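# Lower a held peg into a plate hole

## Task

The left gripper starts out holding a peg a little above a plate, near the plate's hole. Insert the peg into that hole so that it sits resting on the hole's bottom. The task fails if the peg is forced or wedged in with too much force.

## Robot and tools

Robot: two arms, left_arm and right_arm, each ending in a two-finger gripper. Only the left gripper matters here; it already holds the peg. The right arm should stay still and clear of the left one, since contact between the arms can end the attempt.

Frame: everything uses the scene frame. Its origin sits at table-top height, halfway between the arms' nominal bases; +x points out over the table, +z points up, and left_arm is on the +y side (camera image sides do not follow these names). Measured bases: left_arm near (-0.028, +0.278, +0.012) m, right_arm near (+0.008, -0.272, +0.028) m. A gripper's fingers extend along its own +z and close along its own y. end_effector_position is the spot between the finger pads, roughly 1 cm short of the tips; printed positions and orientations may be off by a few centimetres.

The 14-number row: every motion command uses rows of 14 numbers, each from -1 to 1. The first seven belong to left_arm: dx, dy, dz, rx, ry, rz, opening; the last seven are the same for right_arm. dx, dy, dz are offsets along scene axes and rx, ry, rz form one rotation vector about the gripper's position; these six are offsets measured from that arm's Hand target as it stood when the command began, not absolute poses. Scale: 1.0 equals 0.6 m or 180 degrees, so 1 cm is about 0.0167. Six zeros re-request the current Hand target. Opening is absolute, not an offset: +1 is fully open (0.093 m), -1 closed. Sending 0 for opening is a real command, so to keep the peg held, repeat the arm's present grip command every time.

execute_actions(actions, cameras): actions is a list of actions; each action is a table of at most 15 rows, one per 1/30 s step, and a short table repeats its final row to fill 15 steps. All rows inside one action count from the same start pose. Each new action starts from the new Hand target, so sending the same offset twice moves twice. An empty actions list returns the state plus camera images.

move(target, speed, blend, opening_speed, grip_force, blocking, cameras): drives each gripper on a straight line toward its target. target is one 14-number row or a list of up to 15 rows; every row is an offset from the Hand targets at the move's start, not from the previous row. speed is m/s, 0.002 to 2.9 (default 0.25), one value or one per target; turning is capped at twice that in rad/s. blend, in metres, rounds corners between listed targets (0 means stop at each). opening_speed (0.2 or more, per second on the -1..1 scale) ramps finger commands. grip_force sets newtons per finger pad, 10 to 50, and persists. blocking=false returns early while the move continues. A move lasts at most 10 s, does not avoid obstacles, and lags its path more when fast. Avoid paths passing near an arm's own base.

wait(seconds 0 to 10) lets time pass with last commands held. stop brakes a running move. zoom_image(camera, region [x0, y0, x1, y1] in pixels, at most 504 by 504) enlarges part of a camera's newest image. Cameras: cam_head_left, cam_head_right, cam_high, cam_low, cam_left_wrist, cam_right_wrist, all 672x504. read_manual gives licence text only. finished_scene(scene) ends the current scene irreversibly; call nothing else in that reply.

Results: each gripper's end_effector_position (m) and end_effector_quat_wxyz; Hand target (last commanded pose after clipping; the next offsets count from it); Tool commands; grip_measured (+1 open, -1 closed; pads meet near -0.94, about +0.0208 per millimetre of object width); Joint positions (last entry is finger opening in metres); Joint velocities (may say within noise); joint torques (include the arm's own weight; a rising vertical load can signal contact). A move adds a move: line with the outcome, such as done, off_target, moving, held or fault, and limits such as paced or held. done means within 10 mm and 2 degrees of target and at rest; it says nothing about contact.

Behaviour to expect: friction and gravity can leave the gripper short of or below its target, and tilted; small commands may do little or go sideways. Check the reported pose after each step, correct tilt, and send any missing distance as an offset. Orientation commands are clipped to 40 degrees from the measured orientation per step. A blocked arm keeps pushing until commanded back, so after the peg bottoms out, set the target back up to the gripper's actual position. Motors heat when loaded or pushing; MOTOR HOT appears at 75 °C and a fault fold happens at 90 °C.

Suggested approach: look with the cameras (zoom on the wrist and head views) to find the hole relative to the peg, align the peg above it in x and y, keep it vertical, then descend slowly (a low speed such as a few cm/s) in small dz steps. Stop when descent halts or torques show contact with the bottom; relieve any pressure, then decide whether to release (open well above the peg width reading) and lift clear without pulling the peg out. Avoid fast contact, large targets beyond the contact point, dropping the peg, or knocking anything off the table.

Each tool is called after ">>>" as name(argument=value, ...) on one line, values as JSON.

## Session

>>> execute_actions(actions=[], cameras=["cam_left_wrist","cam_head_left","cam_low"])

>>> zoom_image(camera="cam_low", region=[355, 205, 485, 325])

>>> zoom_image(camera="cam_head_left", region=[285, 215, 385, 315])

Scene clock: 0.00 s.
left_arm: end_effector_position=(+0.2821, +0.0979, +0.1417) grip_measured=-0.267 end_effector_quat_wxyz=(+0.070, +0.868, +0.489, +0.046) | right_arm: end_effector_position=(+0.3830, -0.2708, +0.4305) grip_measured=+1.000 end_effector_quat_wxyz=(+0.707, -0.001, +0.707, +0.001)
Joint positions: left_arm=[-0.499 1.744 1.485 -1.144 -0.009 1.586 0.032] | right_arm=[0 1.047 1.047 0 0 0 0.093]
Joint velocities: left_arm=[0.007 -0.012 -0.017 -0.007 -0.007 -0.037 0.008] | right_arm=[within noise]
Joint torques (N m): no reading
Motor temperatures (°C): left_arm=[33 38 33 33 32 32 33] | right_arm=[33 34 47 44 31 34 34]
Heat: left arm: 38 °C; right arm: 47 °C.
Hand target: left_arm +0.2805, +0.0982, +0.1519; +0.077, +0.868, +0.488, +0.048 | right_arm +0.3810, -0.2708, +0.4389; +0.714, -0.001, +0.700, +0.001
Tool commands: left_gripper/opening=-0.923928 right_gripper/opening=+1.0
Images, in order (width x height): cam_head_left 672x504, cam_low 672x504, cam_left_wrist 672x504.

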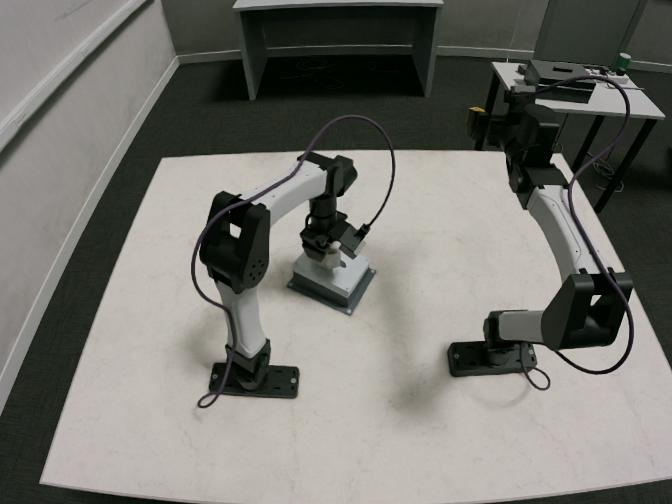

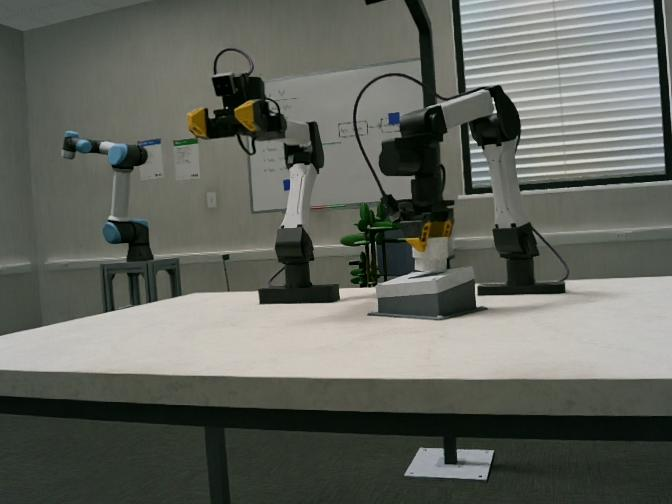

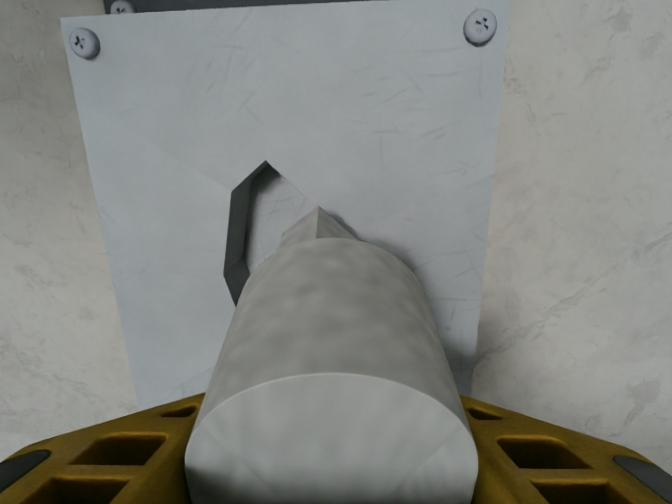

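Scaled by 3.877 from the camera's 672x504 image, which has a finer 960x720 frame.

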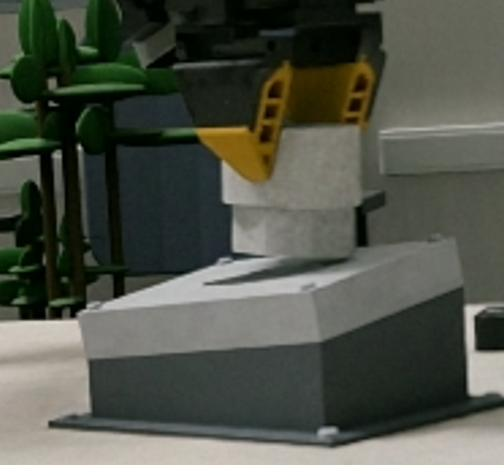

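Scaled by 5.040 from the camera's 672x504 image, which has a finer 960x720 frame.

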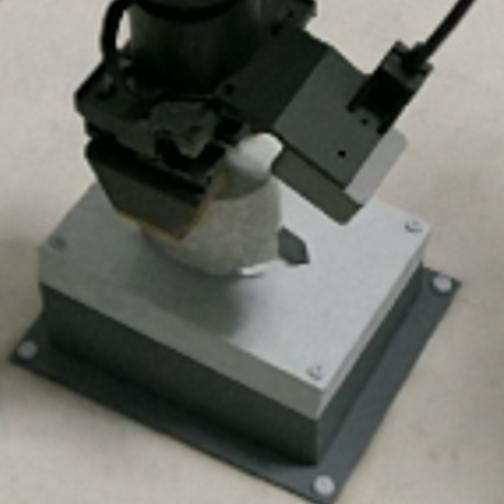

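>>> zoom_image(camera="cam_left_wrist", region=[190, 250, 290, 400])

>>> zoom_image(camera="cam_left_wrist", region=[390, 250, 490, 400])

>>> zoom_image(camera="cam_left_wrist", region=[54, 13, 114, 73])

>>> zoom_image(camera="cam_left_wrist", region=[450, 0, 510, 60])

Scaled by 3.360 from the camera's 672x504 image, which has a finer 960x720 frame.

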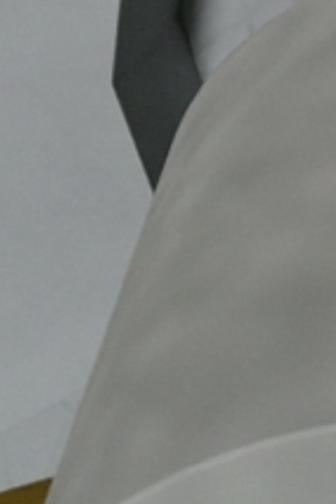

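Scaled by 3.360 from the camera's 672x504 image, which has a finer 960x720 frame.

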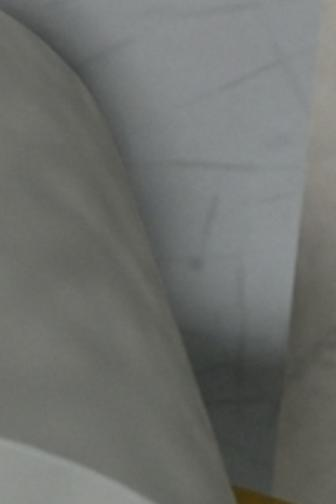

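Scaled by 8.400 from the camera's 672x504 image, which has a finer 960x720 frame.

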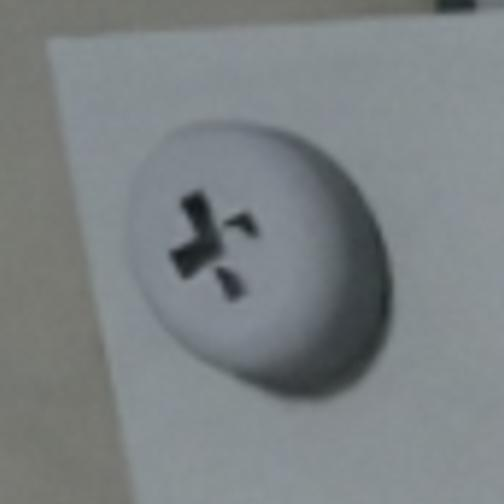

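Scaled by 8.400 from the camera's 672x504 image, which has a finer 960x720 frame.

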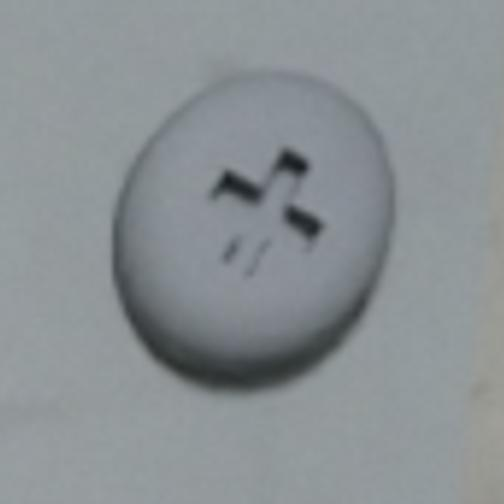

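>>> move(target=[[0.0,0.0,0.02,0,0,0,-0.923928,0,0,0,0,0,0,1],[0.019,-0.034,0.02,0.0376,0.0172,0,-0.923928,0,0,0,0,0,0,1]], speed=0.1, blend=[0.005,0], cameras=["cam_left_wrist","cam_head_left","cam_low"])

>>> zoom_image(camera="cam_low", region=[355, 205, 485, 325])

>>> zoom_image(camera="cam_head_left", region=[305, 225, 365, 285])

Scene clock: 33.63 s.
left_arm: end_effector_position=(+0.2938, +0.0761, +0.1541) grip_measured=-0.203 end_effector_quat_wxyz=(+0.018, +0.873, +0.485, +0.050) | right_arm: end_effector_position=(+0.3830, -0.2708, +0.4305) grip_measured=+1.000 end_effector_quat_wxyz=(+0.707, -0.001, +0.707, +0.001)
Joint positions: left_arm=[-0.562 1.915 1.761 -1.338 -0.074 1.537 0.035] | right_arm=[0 1.047 1.047 0 0 0 0.093]
Joint torques (N m): left_arm=[-0.25 -7.23 8.54 -0.28 -0.22 -0.11] | right_arm=[-0.31 -2.5 8.55 2.39 0.05 0.06]
Motor temperatures (°C): left_arm=[33 45 37 33 32 32 35] | right_arm=[33 35 53 50 31 34 34]
Heat: left arm: 45 °C; right arm: 53 °C.
Hand target: left_arm +0.2919, +0.0779, +0.1639; +0.012, +0.872, +0.486, +0.053 | right_arm +0.3810, -0.2708, +0.4389; +0.714, -0.001, +0.700, +0.001
Off the commanded pose: left_arm 0.010 m, 1 deg | right_arm 0.009 m, 1 deg.
move: done
Images, in order (width x height): cam_head_left 672x504, cam_low 672x504, cam_left_wrist 672x504.

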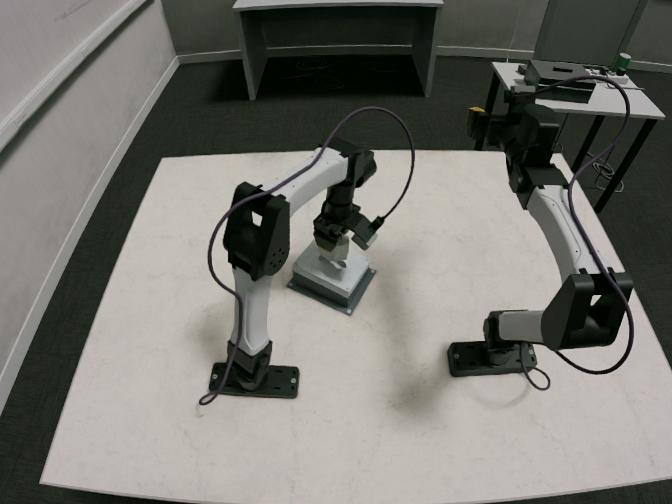

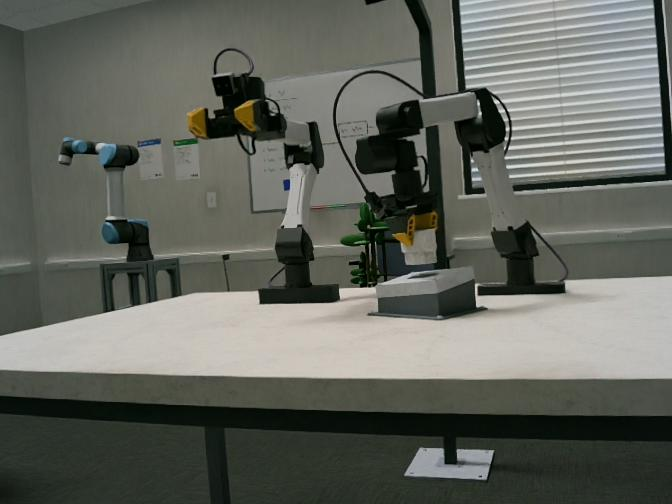

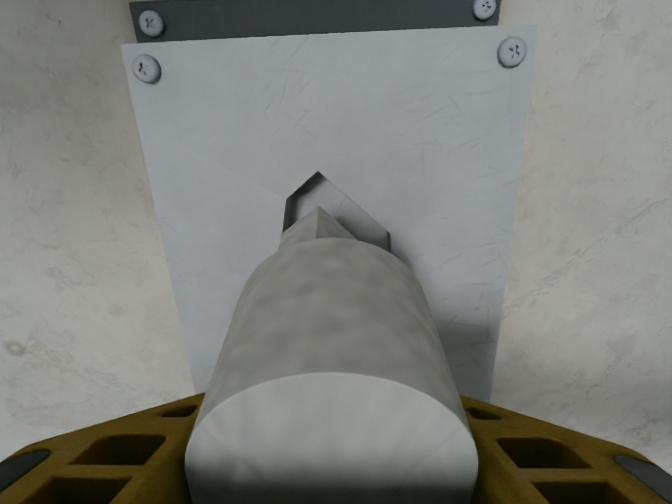

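Scaled by 3.877 from the camera's 672x504 image, which has a finer 960x720 frame.

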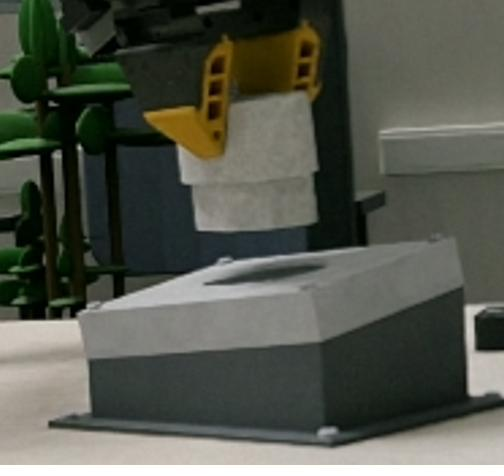

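Scaled by 8.400 from the camera's 672x504 image, which has a finer 960x720 frame.

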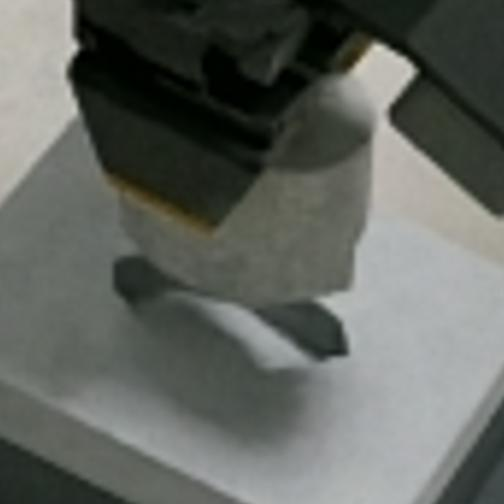

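>>> zoom_image(camera="cam_left_wrist", region=[116, 38, 176, 98])

>>> zoom_image(camera="cam_left_wrist", region=[482, 22, 542, 82])

>>> zoom_image(camera="cam_left_wrist", region=[260, 160, 400, 265])

Scaled by 8.400 from the camera's 672x504 image, which has a finer 960x720 frame.

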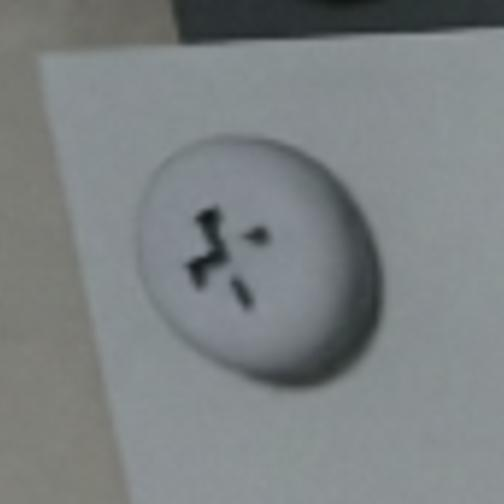

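Scaled by 8.400 from the camera's 672x504 image, which has a finer 960x720 frame.

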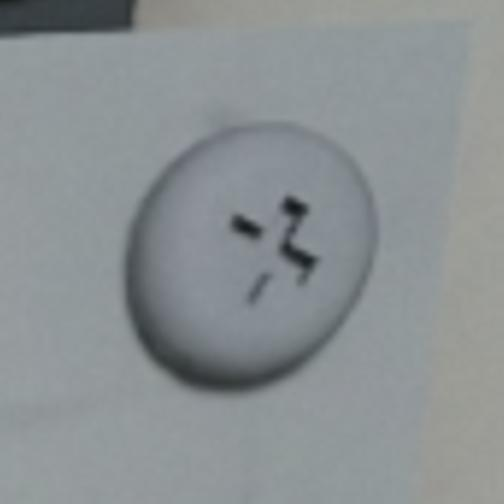

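Scaled by 3.600 from the camera's 672x504 image, which has a finer 960x720 frame.

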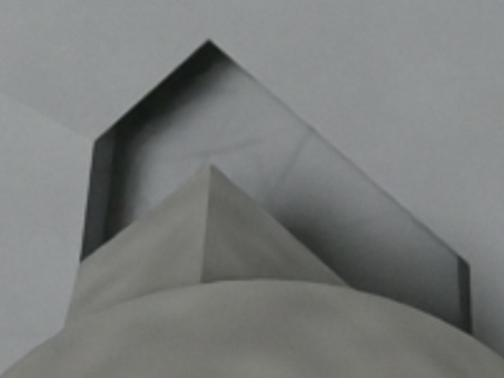

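>>> zoom_image(camera="cam_left_wrist", region=[270, 195, 370, 260])

Scaled by 5.040 from the camera's 672x504 image, which has a finer 960x720 frame.

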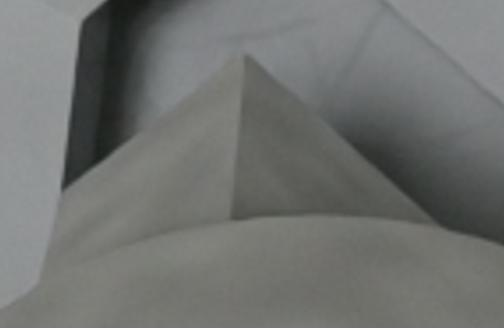

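>>> move(target=[-0.002,-0.005,-0.033,0.0099,0.007,0.0139,-0.923928,0,0,0,0,0,0,1], speed=0.1, grip_force=12, cameras=["cam_left_wrist","cam_head_left","cam_low"])

>>> zoom_image(camera="cam_low", region=[385, 225, 465, 305])

>>> zoom_image(camera="cam_head_left", region=[315, 245, 355, 285])

>>> zoom_image(camera="cam_left_wrist", region=[260, 160, 400, 265])

Scene clock: 66.17 s.
left_arm: end_effector_position=(+0.2929, +0.0731, +0.1401) grip_measured=-0.085 end_effector_quat_wxyz=(-0.002, +0.862, +0.504, +0.048) | right_arm: end_effector_position=(+0.3830, -0.2708, +0.4305) grip_measured=+1.000 end_effector_quat_wxyz=(+0.707, -0.001, +0.707, +0.001)
Joint positions: left_arm=[-0.577 1.955 1.761 -1.339 -0.089 1.478 0.041] | right_arm=[0 1.047 1.047 0 0 0 0.093]
Joint torques (N m): left_arm=[-0.25 -7.51 6.02 -0.12 -0.17 -0.17] | right_arm=[-0.31 -2.66 8.53 2.39 0.06 0.04]
Motor temperatures (°C): left_arm=[33 45 41 33 32 32 35] | right_arm=[33 35 55 51 31 34 34]
Heat: left arm: 45 °C; right arm: 55 °C.
Hand target: left_arm +0.2906, +0.0749, +0.1440; -0.008, +0.862, +0.505, +0.052 | right_arm +0.3810, -0.2708, +0.4389; +0.714, -0.001, +0.700, +0.001
Off the commanded pose: left_arm 0.005 m, 1 deg | right_arm 0.009 m, 1 deg.
grip_force (N): 12, 12
move: done
Images, in order (width x height): cam_head_left 672x504, cam_low 672x504, cam_left_wrist 672x504.

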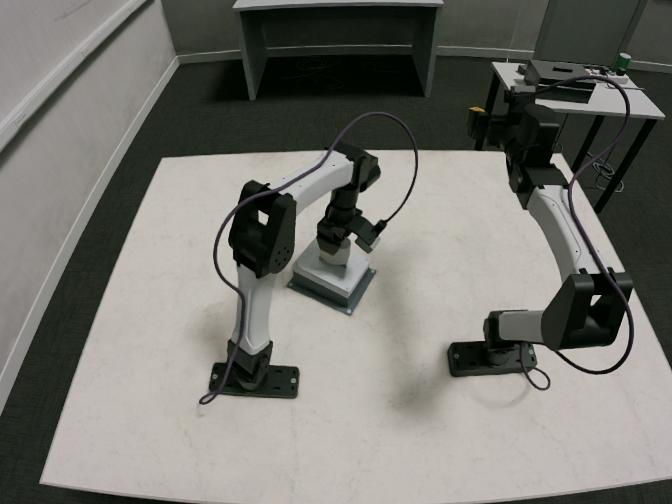

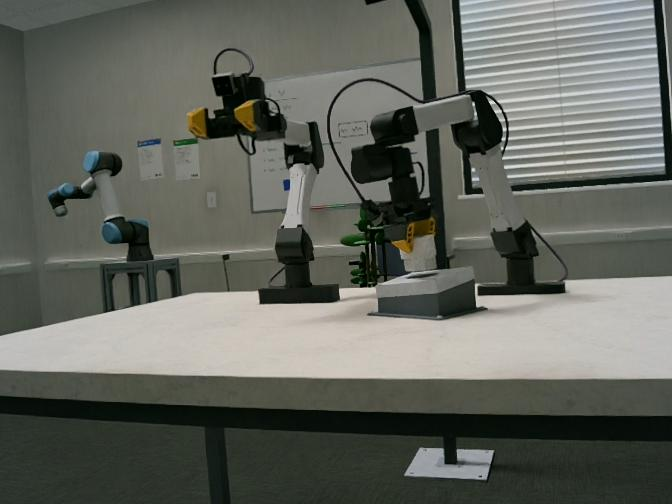

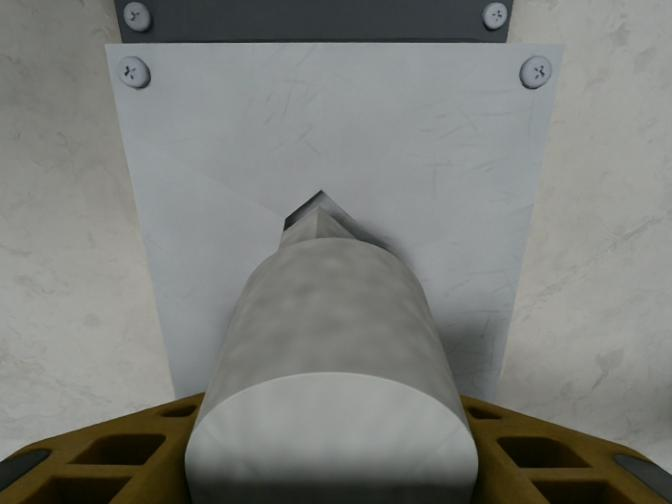

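Scaled by 6.300 from the camera's 672x504 image, which has a finer 960x720 frame.

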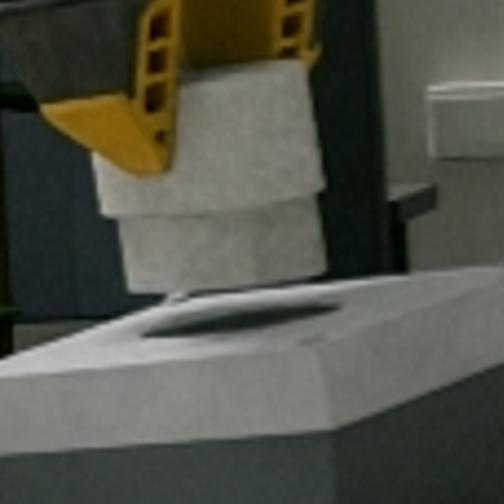

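Scaled by 12.600 from the camera's 672x504 image, which has a finer 960x720 frame.

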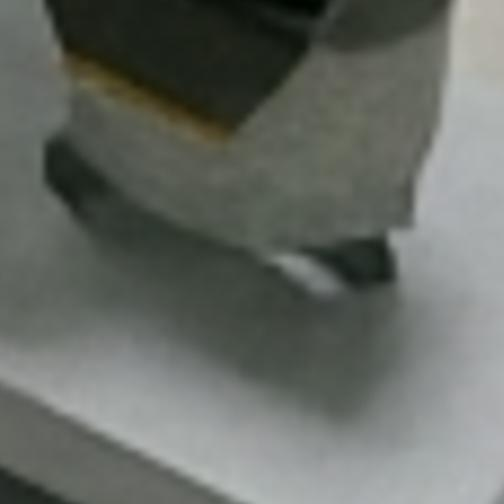

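Scaled by 3.600 from the camera's 672x504 image, which has a finer 960x720 frame.

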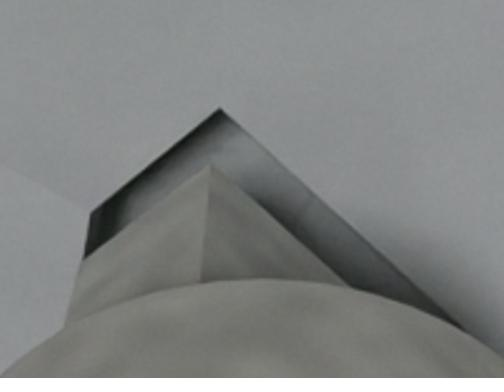

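>>> zoom_image(camera="cam_left_wrist", region=[104, 42, 164, 102])

>>> zoom_image(camera="cam_left_wrist", region=[506, 42, 566, 102])

>>> zoom_image(camera="cam_left_wrist", region=[190, 250, 290, 400])

>>> zoom_image(camera="cam_left_wrist", region=[390, 250, 490, 400])

Scaled by 8.400 from the camera's 672x504 image, which has a finer 960x720 frame.

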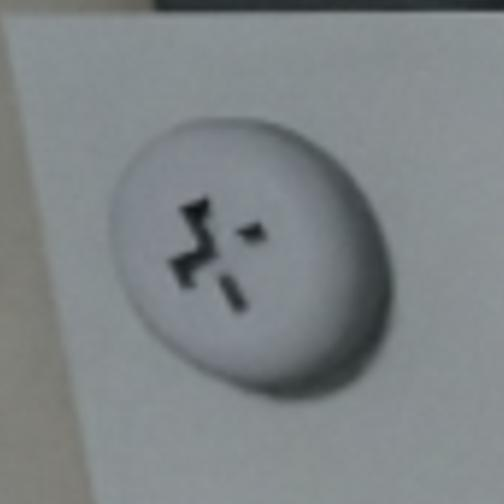

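Scaled by 8.400 from the camera's 672x504 image, which has a finer 960x720 frame.

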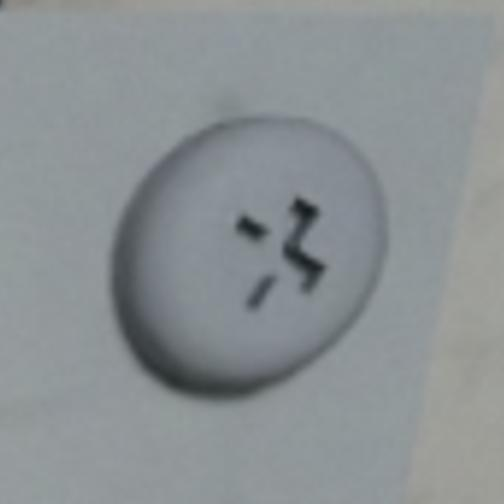

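Scaled by 3.360 from the camera's 672x504 image, which has a finer 960x720 frame.

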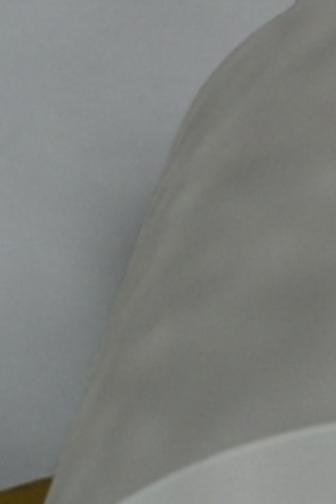

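Scaled by 3.360 from the camera's 672x504 image, which has a finer 960x720 frame.

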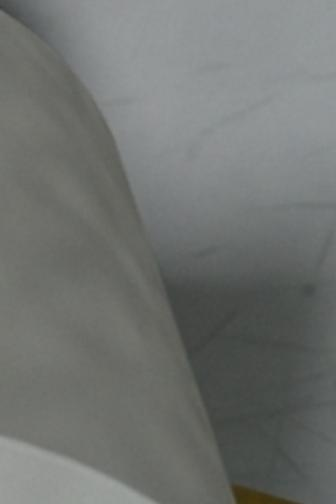

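>>> move(target=[-0.0025,-0.001,-0.012,-0.0022,-0.0038,0.005,-0.923928,0,0,0,0,0,0,1], speed=0.06, cameras=["cam_left_wrist","cam_head_left","cam_low"])

>>> zoom_image(camera="cam_low", region=[395, 245, 445, 295])

>>> zoom_image(camera="cam_head_left", region=[315, 250, 355, 280])

>>> zoom_image(camera="cam_left_wrist", region=[260, 160, 400, 265])

Scene clock: 86.97 s.
left_arm: end_effector_position=(+0.2931, +0.0718, +0.1312) grip_measured=-0.083 end_effector_quat_wxyz=(+0.000, +0.858, +0.511, +0.050) | right_arm: end_effector_position=(+0.3830, -0.2708, +0.4305) grip_measured=+1.000 end_effector_quat_wxyz=(+0.707, -0.001, +0.707, +0.001)
Joint positions: left_arm=[-0.58 1.955 1.725 -1.301 -0.091 1.458 0.041] | right_arm=[0 1.047 1.047 0 0 0 0.093]
Joint torques (N m): left_arm=[-0.53 -8.66 4.79 -0.03 -0.23 -0.06] | right_arm=[-0.24 -2.65 8.66 2.37 0.07 0.05]
Motor temperatures (°C): left_arm=[33 47 40 33 32 32 34] | right_arm=[33 35 56 52 31 34 34]
Heat: left arm: 47 °C; right arm: 56 °C.
Hand target: left_arm +0.2892, +0.0742, +0.1368; -0.002, +0.858, +0.512, +0.055 | right_arm +0.3810, -0.2708, +0.4389; +0.714, -0.001, +0.700, +0.001
Off the commanded pose: left_arm 0.007 m, 1 deg | right_arm 0.009 m, 1 deg.
grip_force (N): 12, 12
move: done
Images, in order (width x height): cam_head_left 672x504, cam_low 672x504, cam_left_wrist 672x504.

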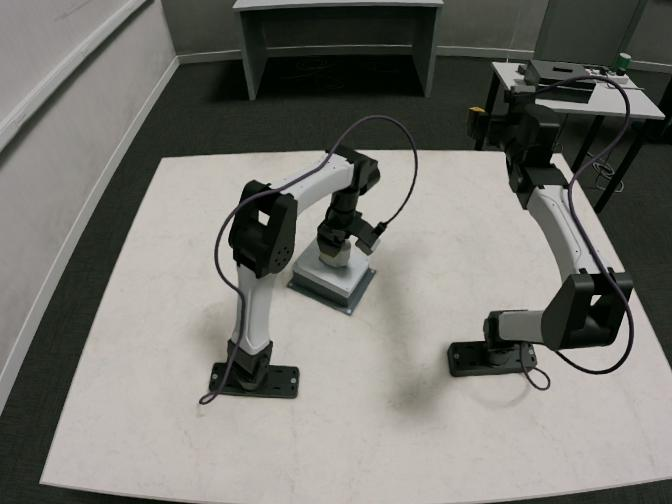

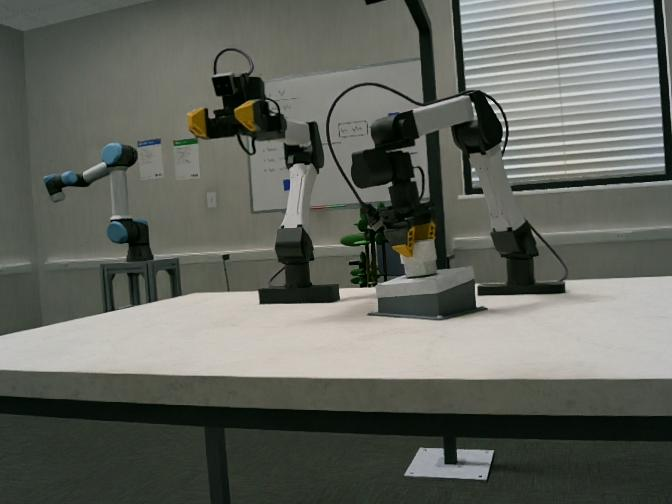

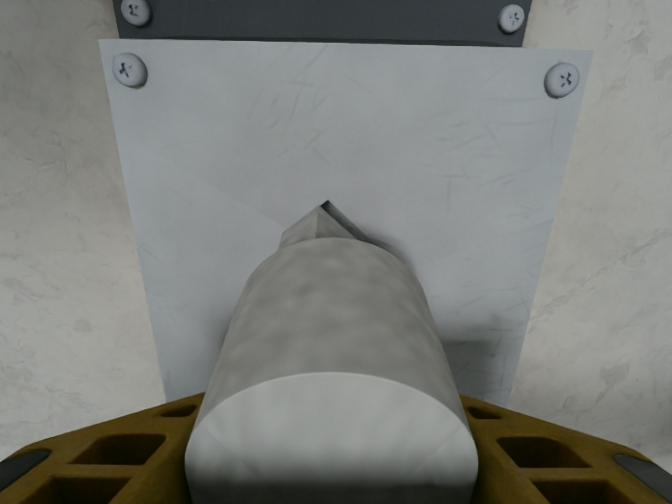

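Scaled by 10.080 from the camera's 672x504 image, which has a finer 960x720 frame.

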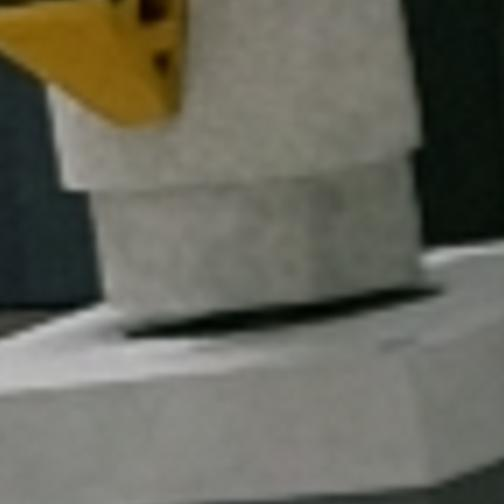

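Scaled by 12.600 from the camera's 672x504 image, which has a finer 960x720 frame.

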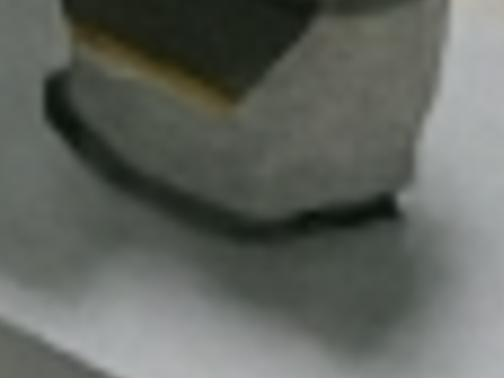

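Scaled by 3.600 from the camera's 672x504 image, which has a finer 960x720 frame.

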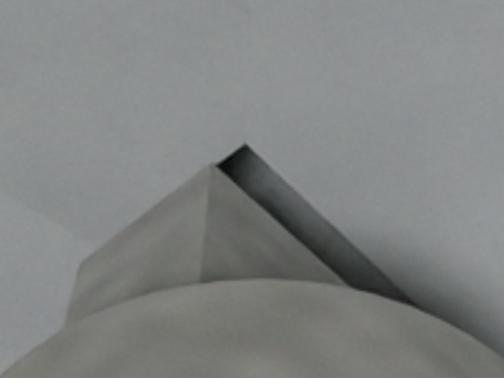

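>>> move(target=[[0.0,0.006,0.018,0,0,-0.0036,-0.923928,0,0,0,0,0,0,1],[-0.0072,-0.0003,0.015,0,0,-0.0036,-0.923928,0,0,0,0,0,0,1],[-0.0072,-0.0003,-0.014,0,0,-0.0036,-0.923928,0,0,0,0,0,0,1]], speed=0.08, blend=[0.001,0,0], cameras=["cam_left_wrist","cam_head_left"])

>>> zoom_image(camera="cam_head_left", region=[315, 250, 355, 280])

>>> zoom_image(camera="cam_left_wrist", region=[260, 160, 400, 265])

Scene clock: 103.80 s.
left_arm: end_effector_position=(+0.2893, +0.0712, +0.1249) grip_measured=-0.083 end_effector_quat_wxyz=(-0.001, +0.860, +0.508, +0.050) | right_arm: end_effector_position=(+0.3830, -0.2708, +0.4305) grip_measured=+1.000 end_effector_quat_wxyz=(+0.707, -0.001, +0.707, +0.001)
Joint positions: left_arm=[-0.588 1.944 1.684 -1.272 -0.093 1.458 0.041] | right_arm=[0 1.047 1.047 0 0 0 0.093]
Joint torques (N m): left_arm=[-0.39 -8.87 3.86 0.02 -0.2 -0.14] | right_arm=[-0.28 -2.58 8.55 2.38 0.07 0.03]
Motor temperatures (°C): left_arm=[33 49 38 33 32 32 34] | right_arm=[33 35 56 52 31 34 34]
Heat: left arm: 49 °C; right arm: 56 °C.
Hand target: left_arm +0.2849, +0.0741, +0.1286; -0.002, +0.860, +0.507, +0.055 | right_arm +0.3810, -0.2708, +0.4389; +0.714, -0.001, +0.700, +0.001
Off the commanded pose: left_arm 0.006 m, 1 deg | right_arm 0.009 m, 1 deg.
grip_force (N): 12, 12
move: done
Images, in order (width x height): cam_head_left 672x504, cam_left_wrist 672x504.

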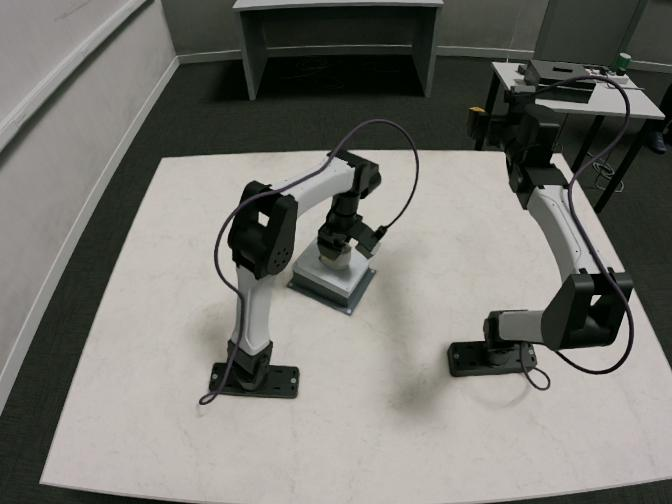

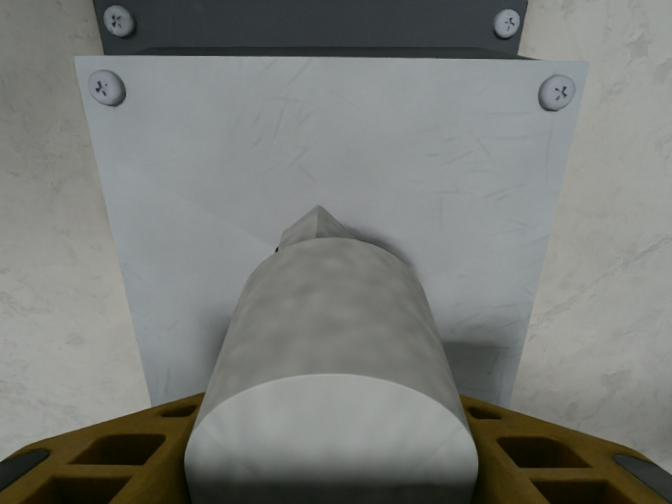

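Scaled by 12.600 from the camera's 672x504 image, which has a finer 960x720 frame.

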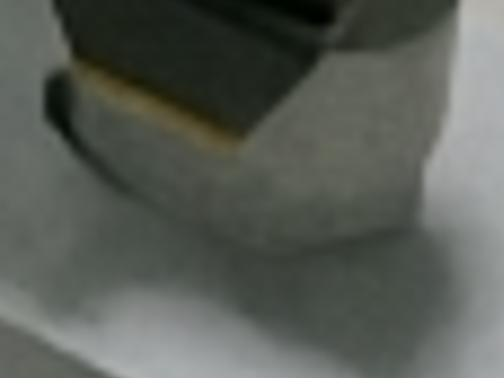

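Scaled by 3.600 from the camera's 672x504 image, which has a finer 960x720 frame.

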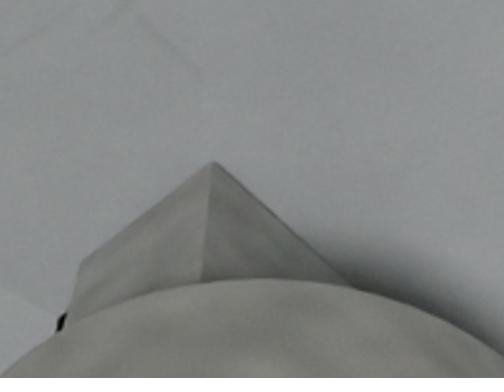

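>>> move(target=[[0.0,0.0,0.022,0,0,0,-0.923928,0,0,0,0,0,0,1],[0.0115,0.0135,0.022,0,0,0,-0.923928,0,0,0,0,0,0,1],[0.005,0.0046,0.018,0,0,0,-0.923928,0,0,0,0,0,0,1],[0.005,0.0046,0.001,0,0,0,-0.923928,0,0,0,0,0,0,1]], speed=0.08, blend=[0.001,0,0,0], cameras=["cam_left_wrist","cam_head_left"])

>>> zoom_image(camera="cam_head_left", region=[315, 250, 355, 280])

>>> zoom_image(camera="cam_left_wrist", region=[260, 160, 400, 265])

Scene clock: 112.13 s.
left_arm: end_effector_position=(+0.2920, +0.0749, +0.1234) grip_measured=-0.083 end_effector_quat_wxyz=(-0.001, +0.860, +0.508, +0.051) | right_arm: end_effector_position=(+0.3830, -0.2708, +0.4305) grip_measured=+1.000 end_effector_quat_wxyz=(+0.707, -0.001, +0.707, +0.001)
Joint positions: left_arm=[-0.576 1.944 1.678 -1.264 -0.093 1.469 0.041] | right_arm=[0 1.047 1.047 0 0 0 0.093]
Joint torques (N m): left_arm=[-0.1 -8.83 5.05 -0.02 -0.22 -0.11] | right_arm=[-0.2 -2.56 8.55 2.38 0.05 0.04]
Motor temperatures (°C): left_arm=[33 50 38 33 32 32 34] | right_arm=[33 35 56 52 31 34 34]
Heat: left arm: 50 °C; right arm: 56 °C.
Hand target: left_arm +0.2879, +0.0768, +0.1292; -0.002, +0.860, +0.507, +0.055 | right_arm +0.3810, -0.2708, +0.4389; +0.714, -0.001, +0.700, +0.001
Off the commanded pose: left_arm 0.007 m, 1 deg | right_arm 0.009 m, 1 deg.
grip_force (N): 12, 12
move: done
Images, in order (width x height): cam_head_left 672x504, cam_left_wrist 672x504.

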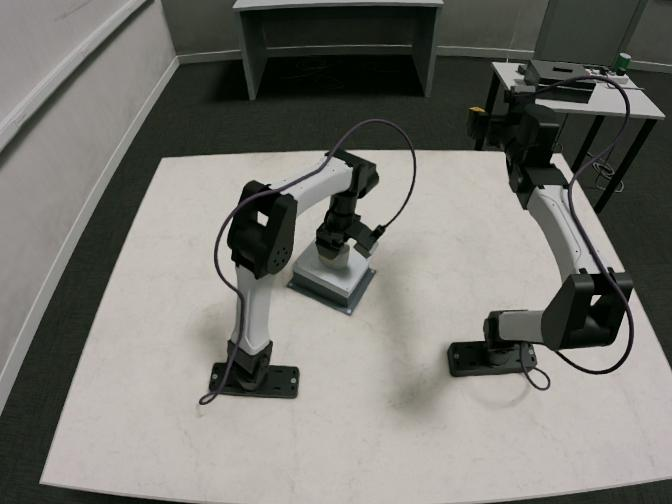

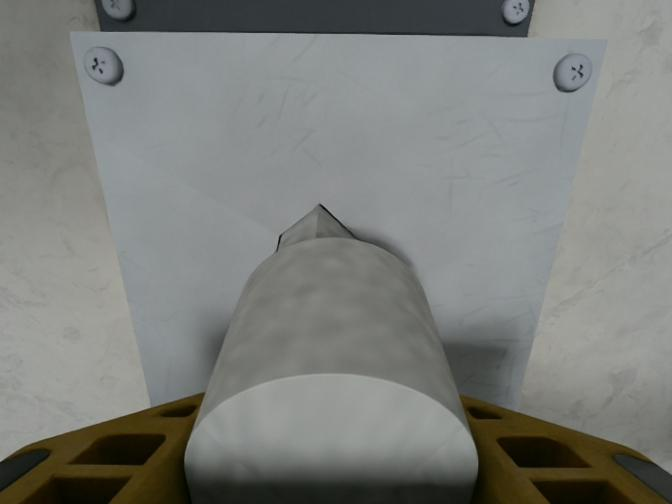

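Scaled by 12.600 from the camera's 672x504 image, which has a finer 960x720 frame.

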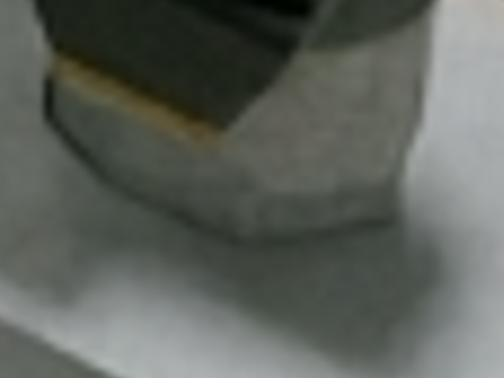

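Scaled by 3.600 from the camera's 672x504 image, which has a finer 960x720 frame.

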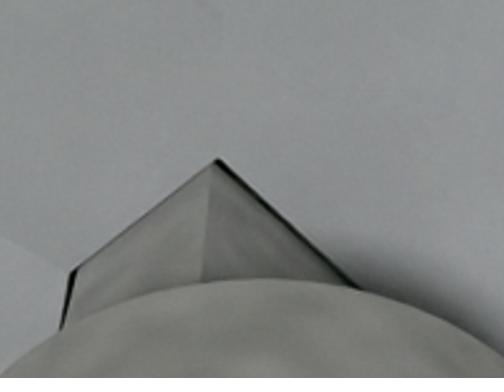

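>>> move(target=[[0.0,0.0,-0.008,0,0,0,-0.923928,0,0,0,0,0,0,1],[0.003,0.0,-0.012,0,0,0,-0.923928,0,0,0,0,0,0,1],[-0.003,0.0,-0.014,0,0,0,-0.923928,0,0,0,0,0,0,1],[0,0.003,-0.016,0,0,0,-0.923928,0,0,0,0,0,0,1],[0,-0.003,-0.018,0,0,0,-0.923928,0,0,0,0,0,0,1],[0,0,-0.02,0,0,0,-0.923928,0,0,0,0,0,0,1]], speed=0.04, blend=0.001, cameras=["cam_left_wrist","cam_head_left"])

>>> zoom_image(camera="cam_head_left", region=[315, 250, 355, 280])

>>> zoom_image(camera="cam_left_wrist", region=[260, 160, 400, 265])

Scene clock: 119.13 s.
left_arm: end_effector_position=(+0.2916, +0.0755, +0.1120) grip_measured=-0.083 end_effector_quat_wxyz=(-0.001, +0.860, +0.508, +0.052) | right_arm: end_effector_position=(+0.3830, -0.2708, +0.4305) grip_measured=+1.000 end_effector_quat_wxyz=(+0.707, -0.001, +0.707, +0.001)
Joint positions: left_arm=[-0.576 1.944 1.633 -1.219 -0.095 1.469 0.041] | right_arm=[0 1.047 1.047 0 0 0 0.093]
Joint torques (N m): left_arm=[-0.32 -8.66 4.92 -0.05 -0.24 -0.15] | right_arm=[-0.28 -2.58 8.61 2.37 0.05 0.05]
Motor temperatures (°C): left_arm=[33 50 38 33 32 32 34] | right_arm=[33 35 57 53 31 34 34]
Heat: left arm: 50 °C; right arm: 57 °C.
Hand target: left_arm +0.2879, +0.0769, +0.1171; -0.002, +0.860, +0.507, +0.055 | right_arm +0.3810, -0.2708, +0.4389; +0.714, -0.001, +0.700, +0.001
Off the commanded pose: left_arm 0.007 m, 0 deg | right_arm 0.009 m, 1 deg.
grip_force (N): 12, 12
move: done
Images, in order (width x height): cam_head_left 672x504, cam_left_wrist 672x504.

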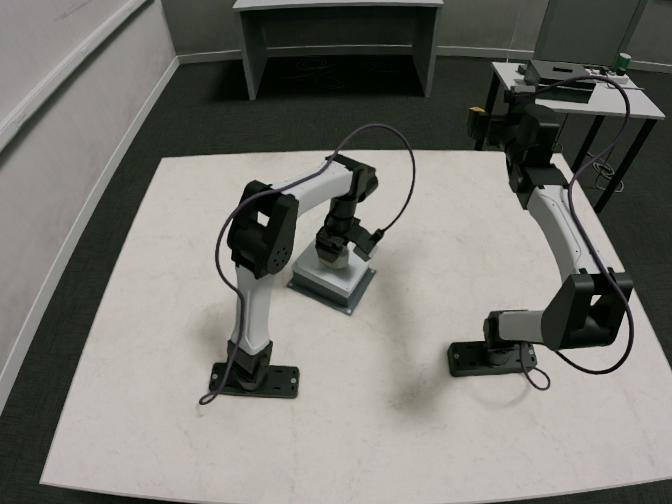

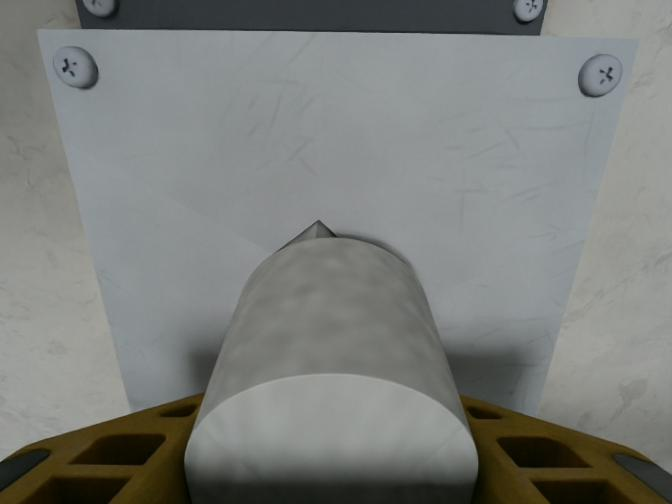

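Scaled by 12.600 from the camera's 672x504 image, which has a finer 960x720 frame.

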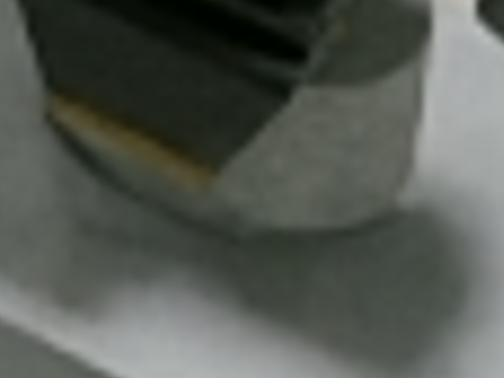

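Scaled by 3.600 from the camera's 672x504 image, which has a finer 960x720 frame.

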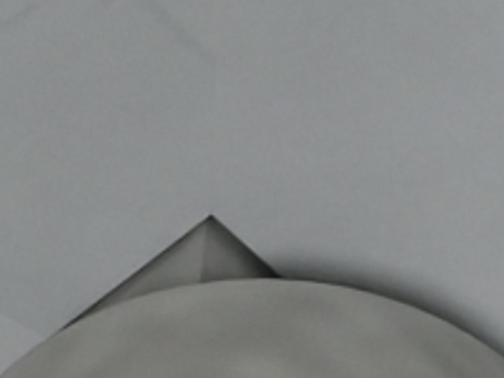

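Going in smoothly. Continue.

>>> move(target=[[0.0,0.0,-0.012,0,0,0,-0.923928,0,0,0,0,0,0,1],[0.003,0.001,-0.018,0,0,0,-0.923928,0,0,0,0,0,0,1],[-0.002,-0.002,-0.020,0,0,0,-0.923928,0,0,0,0,0,0,1],[0,0,-0.023,0,0,0,-0.923928,0,0,0,0,0,0,1]], speed=0.04, blend=0.001, cameras=["cam_low"])

>>> zoom_image(camera="cam_low", region=[395, 235, 445, 285])

Scene clock: 123.73 s.
left_arm: end_effector_position=(+0.2906, +0.0763, +0.1066) grip_measured=-0.083 end_effector_quat_wxyz=(-0.003, +0.860, +0.507, +0.058) | right_arm: end_effector_position=(+0.3830, -0.2708, +0.4305) grip_measured=+1.000 end_effector_quat_wxyz=(+0.707, -0.001, +0.707, +0.001)
Joint positions: left_arm=[-0.581 1.938 1.603 -1.193 -0.108 1.465 0.041] | right_arm=[0 1.047 1.047 0 0 0 0.093]
Joint torques (N m): left_arm=[0.14 -7.87 3.47 0.26 -0.1 -0.05] | right_arm=[-0.31 -2.69 8.5 2.38 0.05 0.04]
Motor temperatures (°C): left_arm=[33 50 38 33 32 32 34] | right_arm=[33 35 57 53 31 34 34]
Heat: left arm: 50 °C; right arm: 57 °C.
Hand target: left_arm +0.2878, +0.0769, +0.1033; -0.002, +0.860, +0.507, +0.055 | right_arm +0.3810, -0.2708, +0.4389; +0.714, -0.001, +0.700, +0.001
Off the commanded pose: left_arm 0.004 m, 0 deg | right_arm 0.009 m, 1 deg.
grip_force (N): 12, 12
move: done
Images, in order (width x height): cam_low 672x504.

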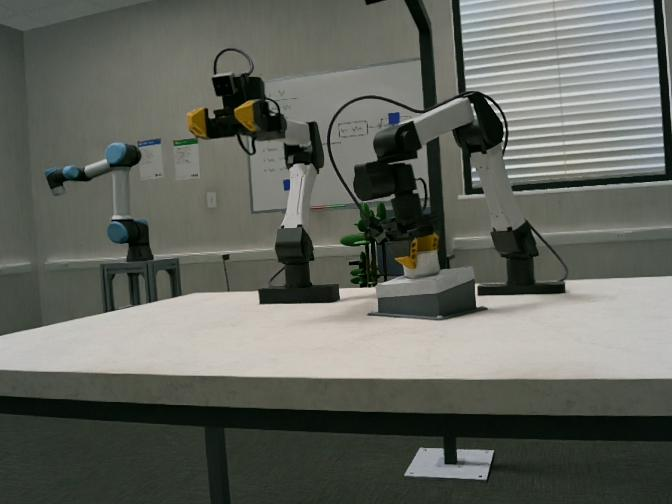

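Scaled by 10.080 from the camera's 672x504 image, which has a finer 960x720 frame.

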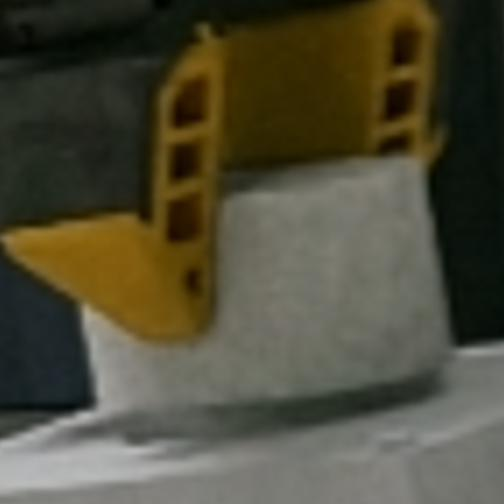

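>>> move(target=[[0.003,0,-0.006,0,0,0,-0.923928,0,0,0,0,0,0,1],[-0.003,0.0,-0.012,0,0,0,-0.923928,0,0,0,0,0,0,1],[0,0,-0.014,0,0,0,-0.923928,0,0,0,0,0,0,1]], speed=0.04, blend=0.001, cameras=["cam_low"])

>>> zoom_image(camera="cam_low", region=[395, 235, 445, 285])

Scene clock: 127.43 s.
left_arm: end_effector_position=(+0.2900, +0.0763, +0.1066) grip_measured=-0.083 end_effector_quat_wxyz=(+0.002, +0.860, +0.507, +0.062) | right_arm: end_effector_position=(+0.3830, -0.2708, +0.4305) grip_measured=+1.000 end_effector_quat_wxyz=(+0.707, -0.001, +0.707, +0.001)
Joint positions: left_arm=[-0.584 1.924 1.583 -1.174 -0.112 1.463 0.041] | right_arm=[0 1.047 1.047 0 0 0 0.093]
Joint torques (N m): left_arm=[0.39 -6.52 3.07 0.37 -0.08 0.02] | right_arm=[-0.21 -2.63 8.58 2.34 0.06 0.04]
Motor temperatures (°C): left_arm=[33 50 37 33 32 32 34] | right_arm=[33 35 57 53 31 34 34]
Heat: left arm: 50 °C; right arm: 57 °C.
Hand target: left_arm +0.2878, +0.0768, +0.0948; -0.002, +0.860, +0.507, +0.055 | right_arm +0.3810, -0.2708, +0.4389; +0.714, -0.001, +0.700, +0.001
Off the commanded pose: left_arm 0.012 m, 1 deg | right_arm 0.009 m, 1 deg.
grip_force (N): 12, 12
move: off_target (left_arm)
Images, in order (width x height): cam_low 672x504.

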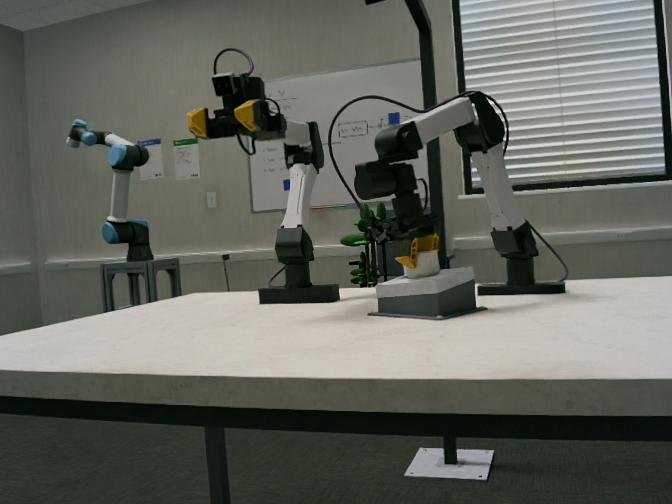

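Scaled by 10.080 from the camera's 672x504 image, which has a finer 960x720 frame.

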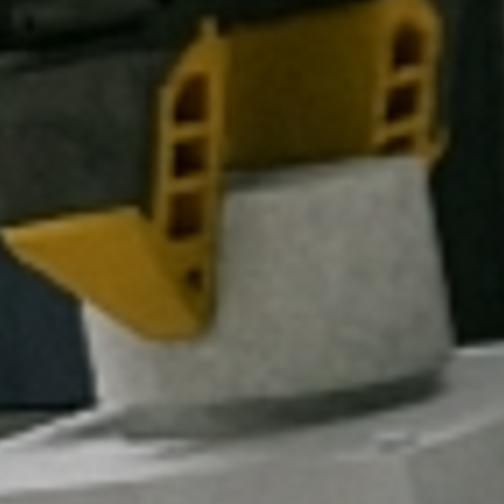

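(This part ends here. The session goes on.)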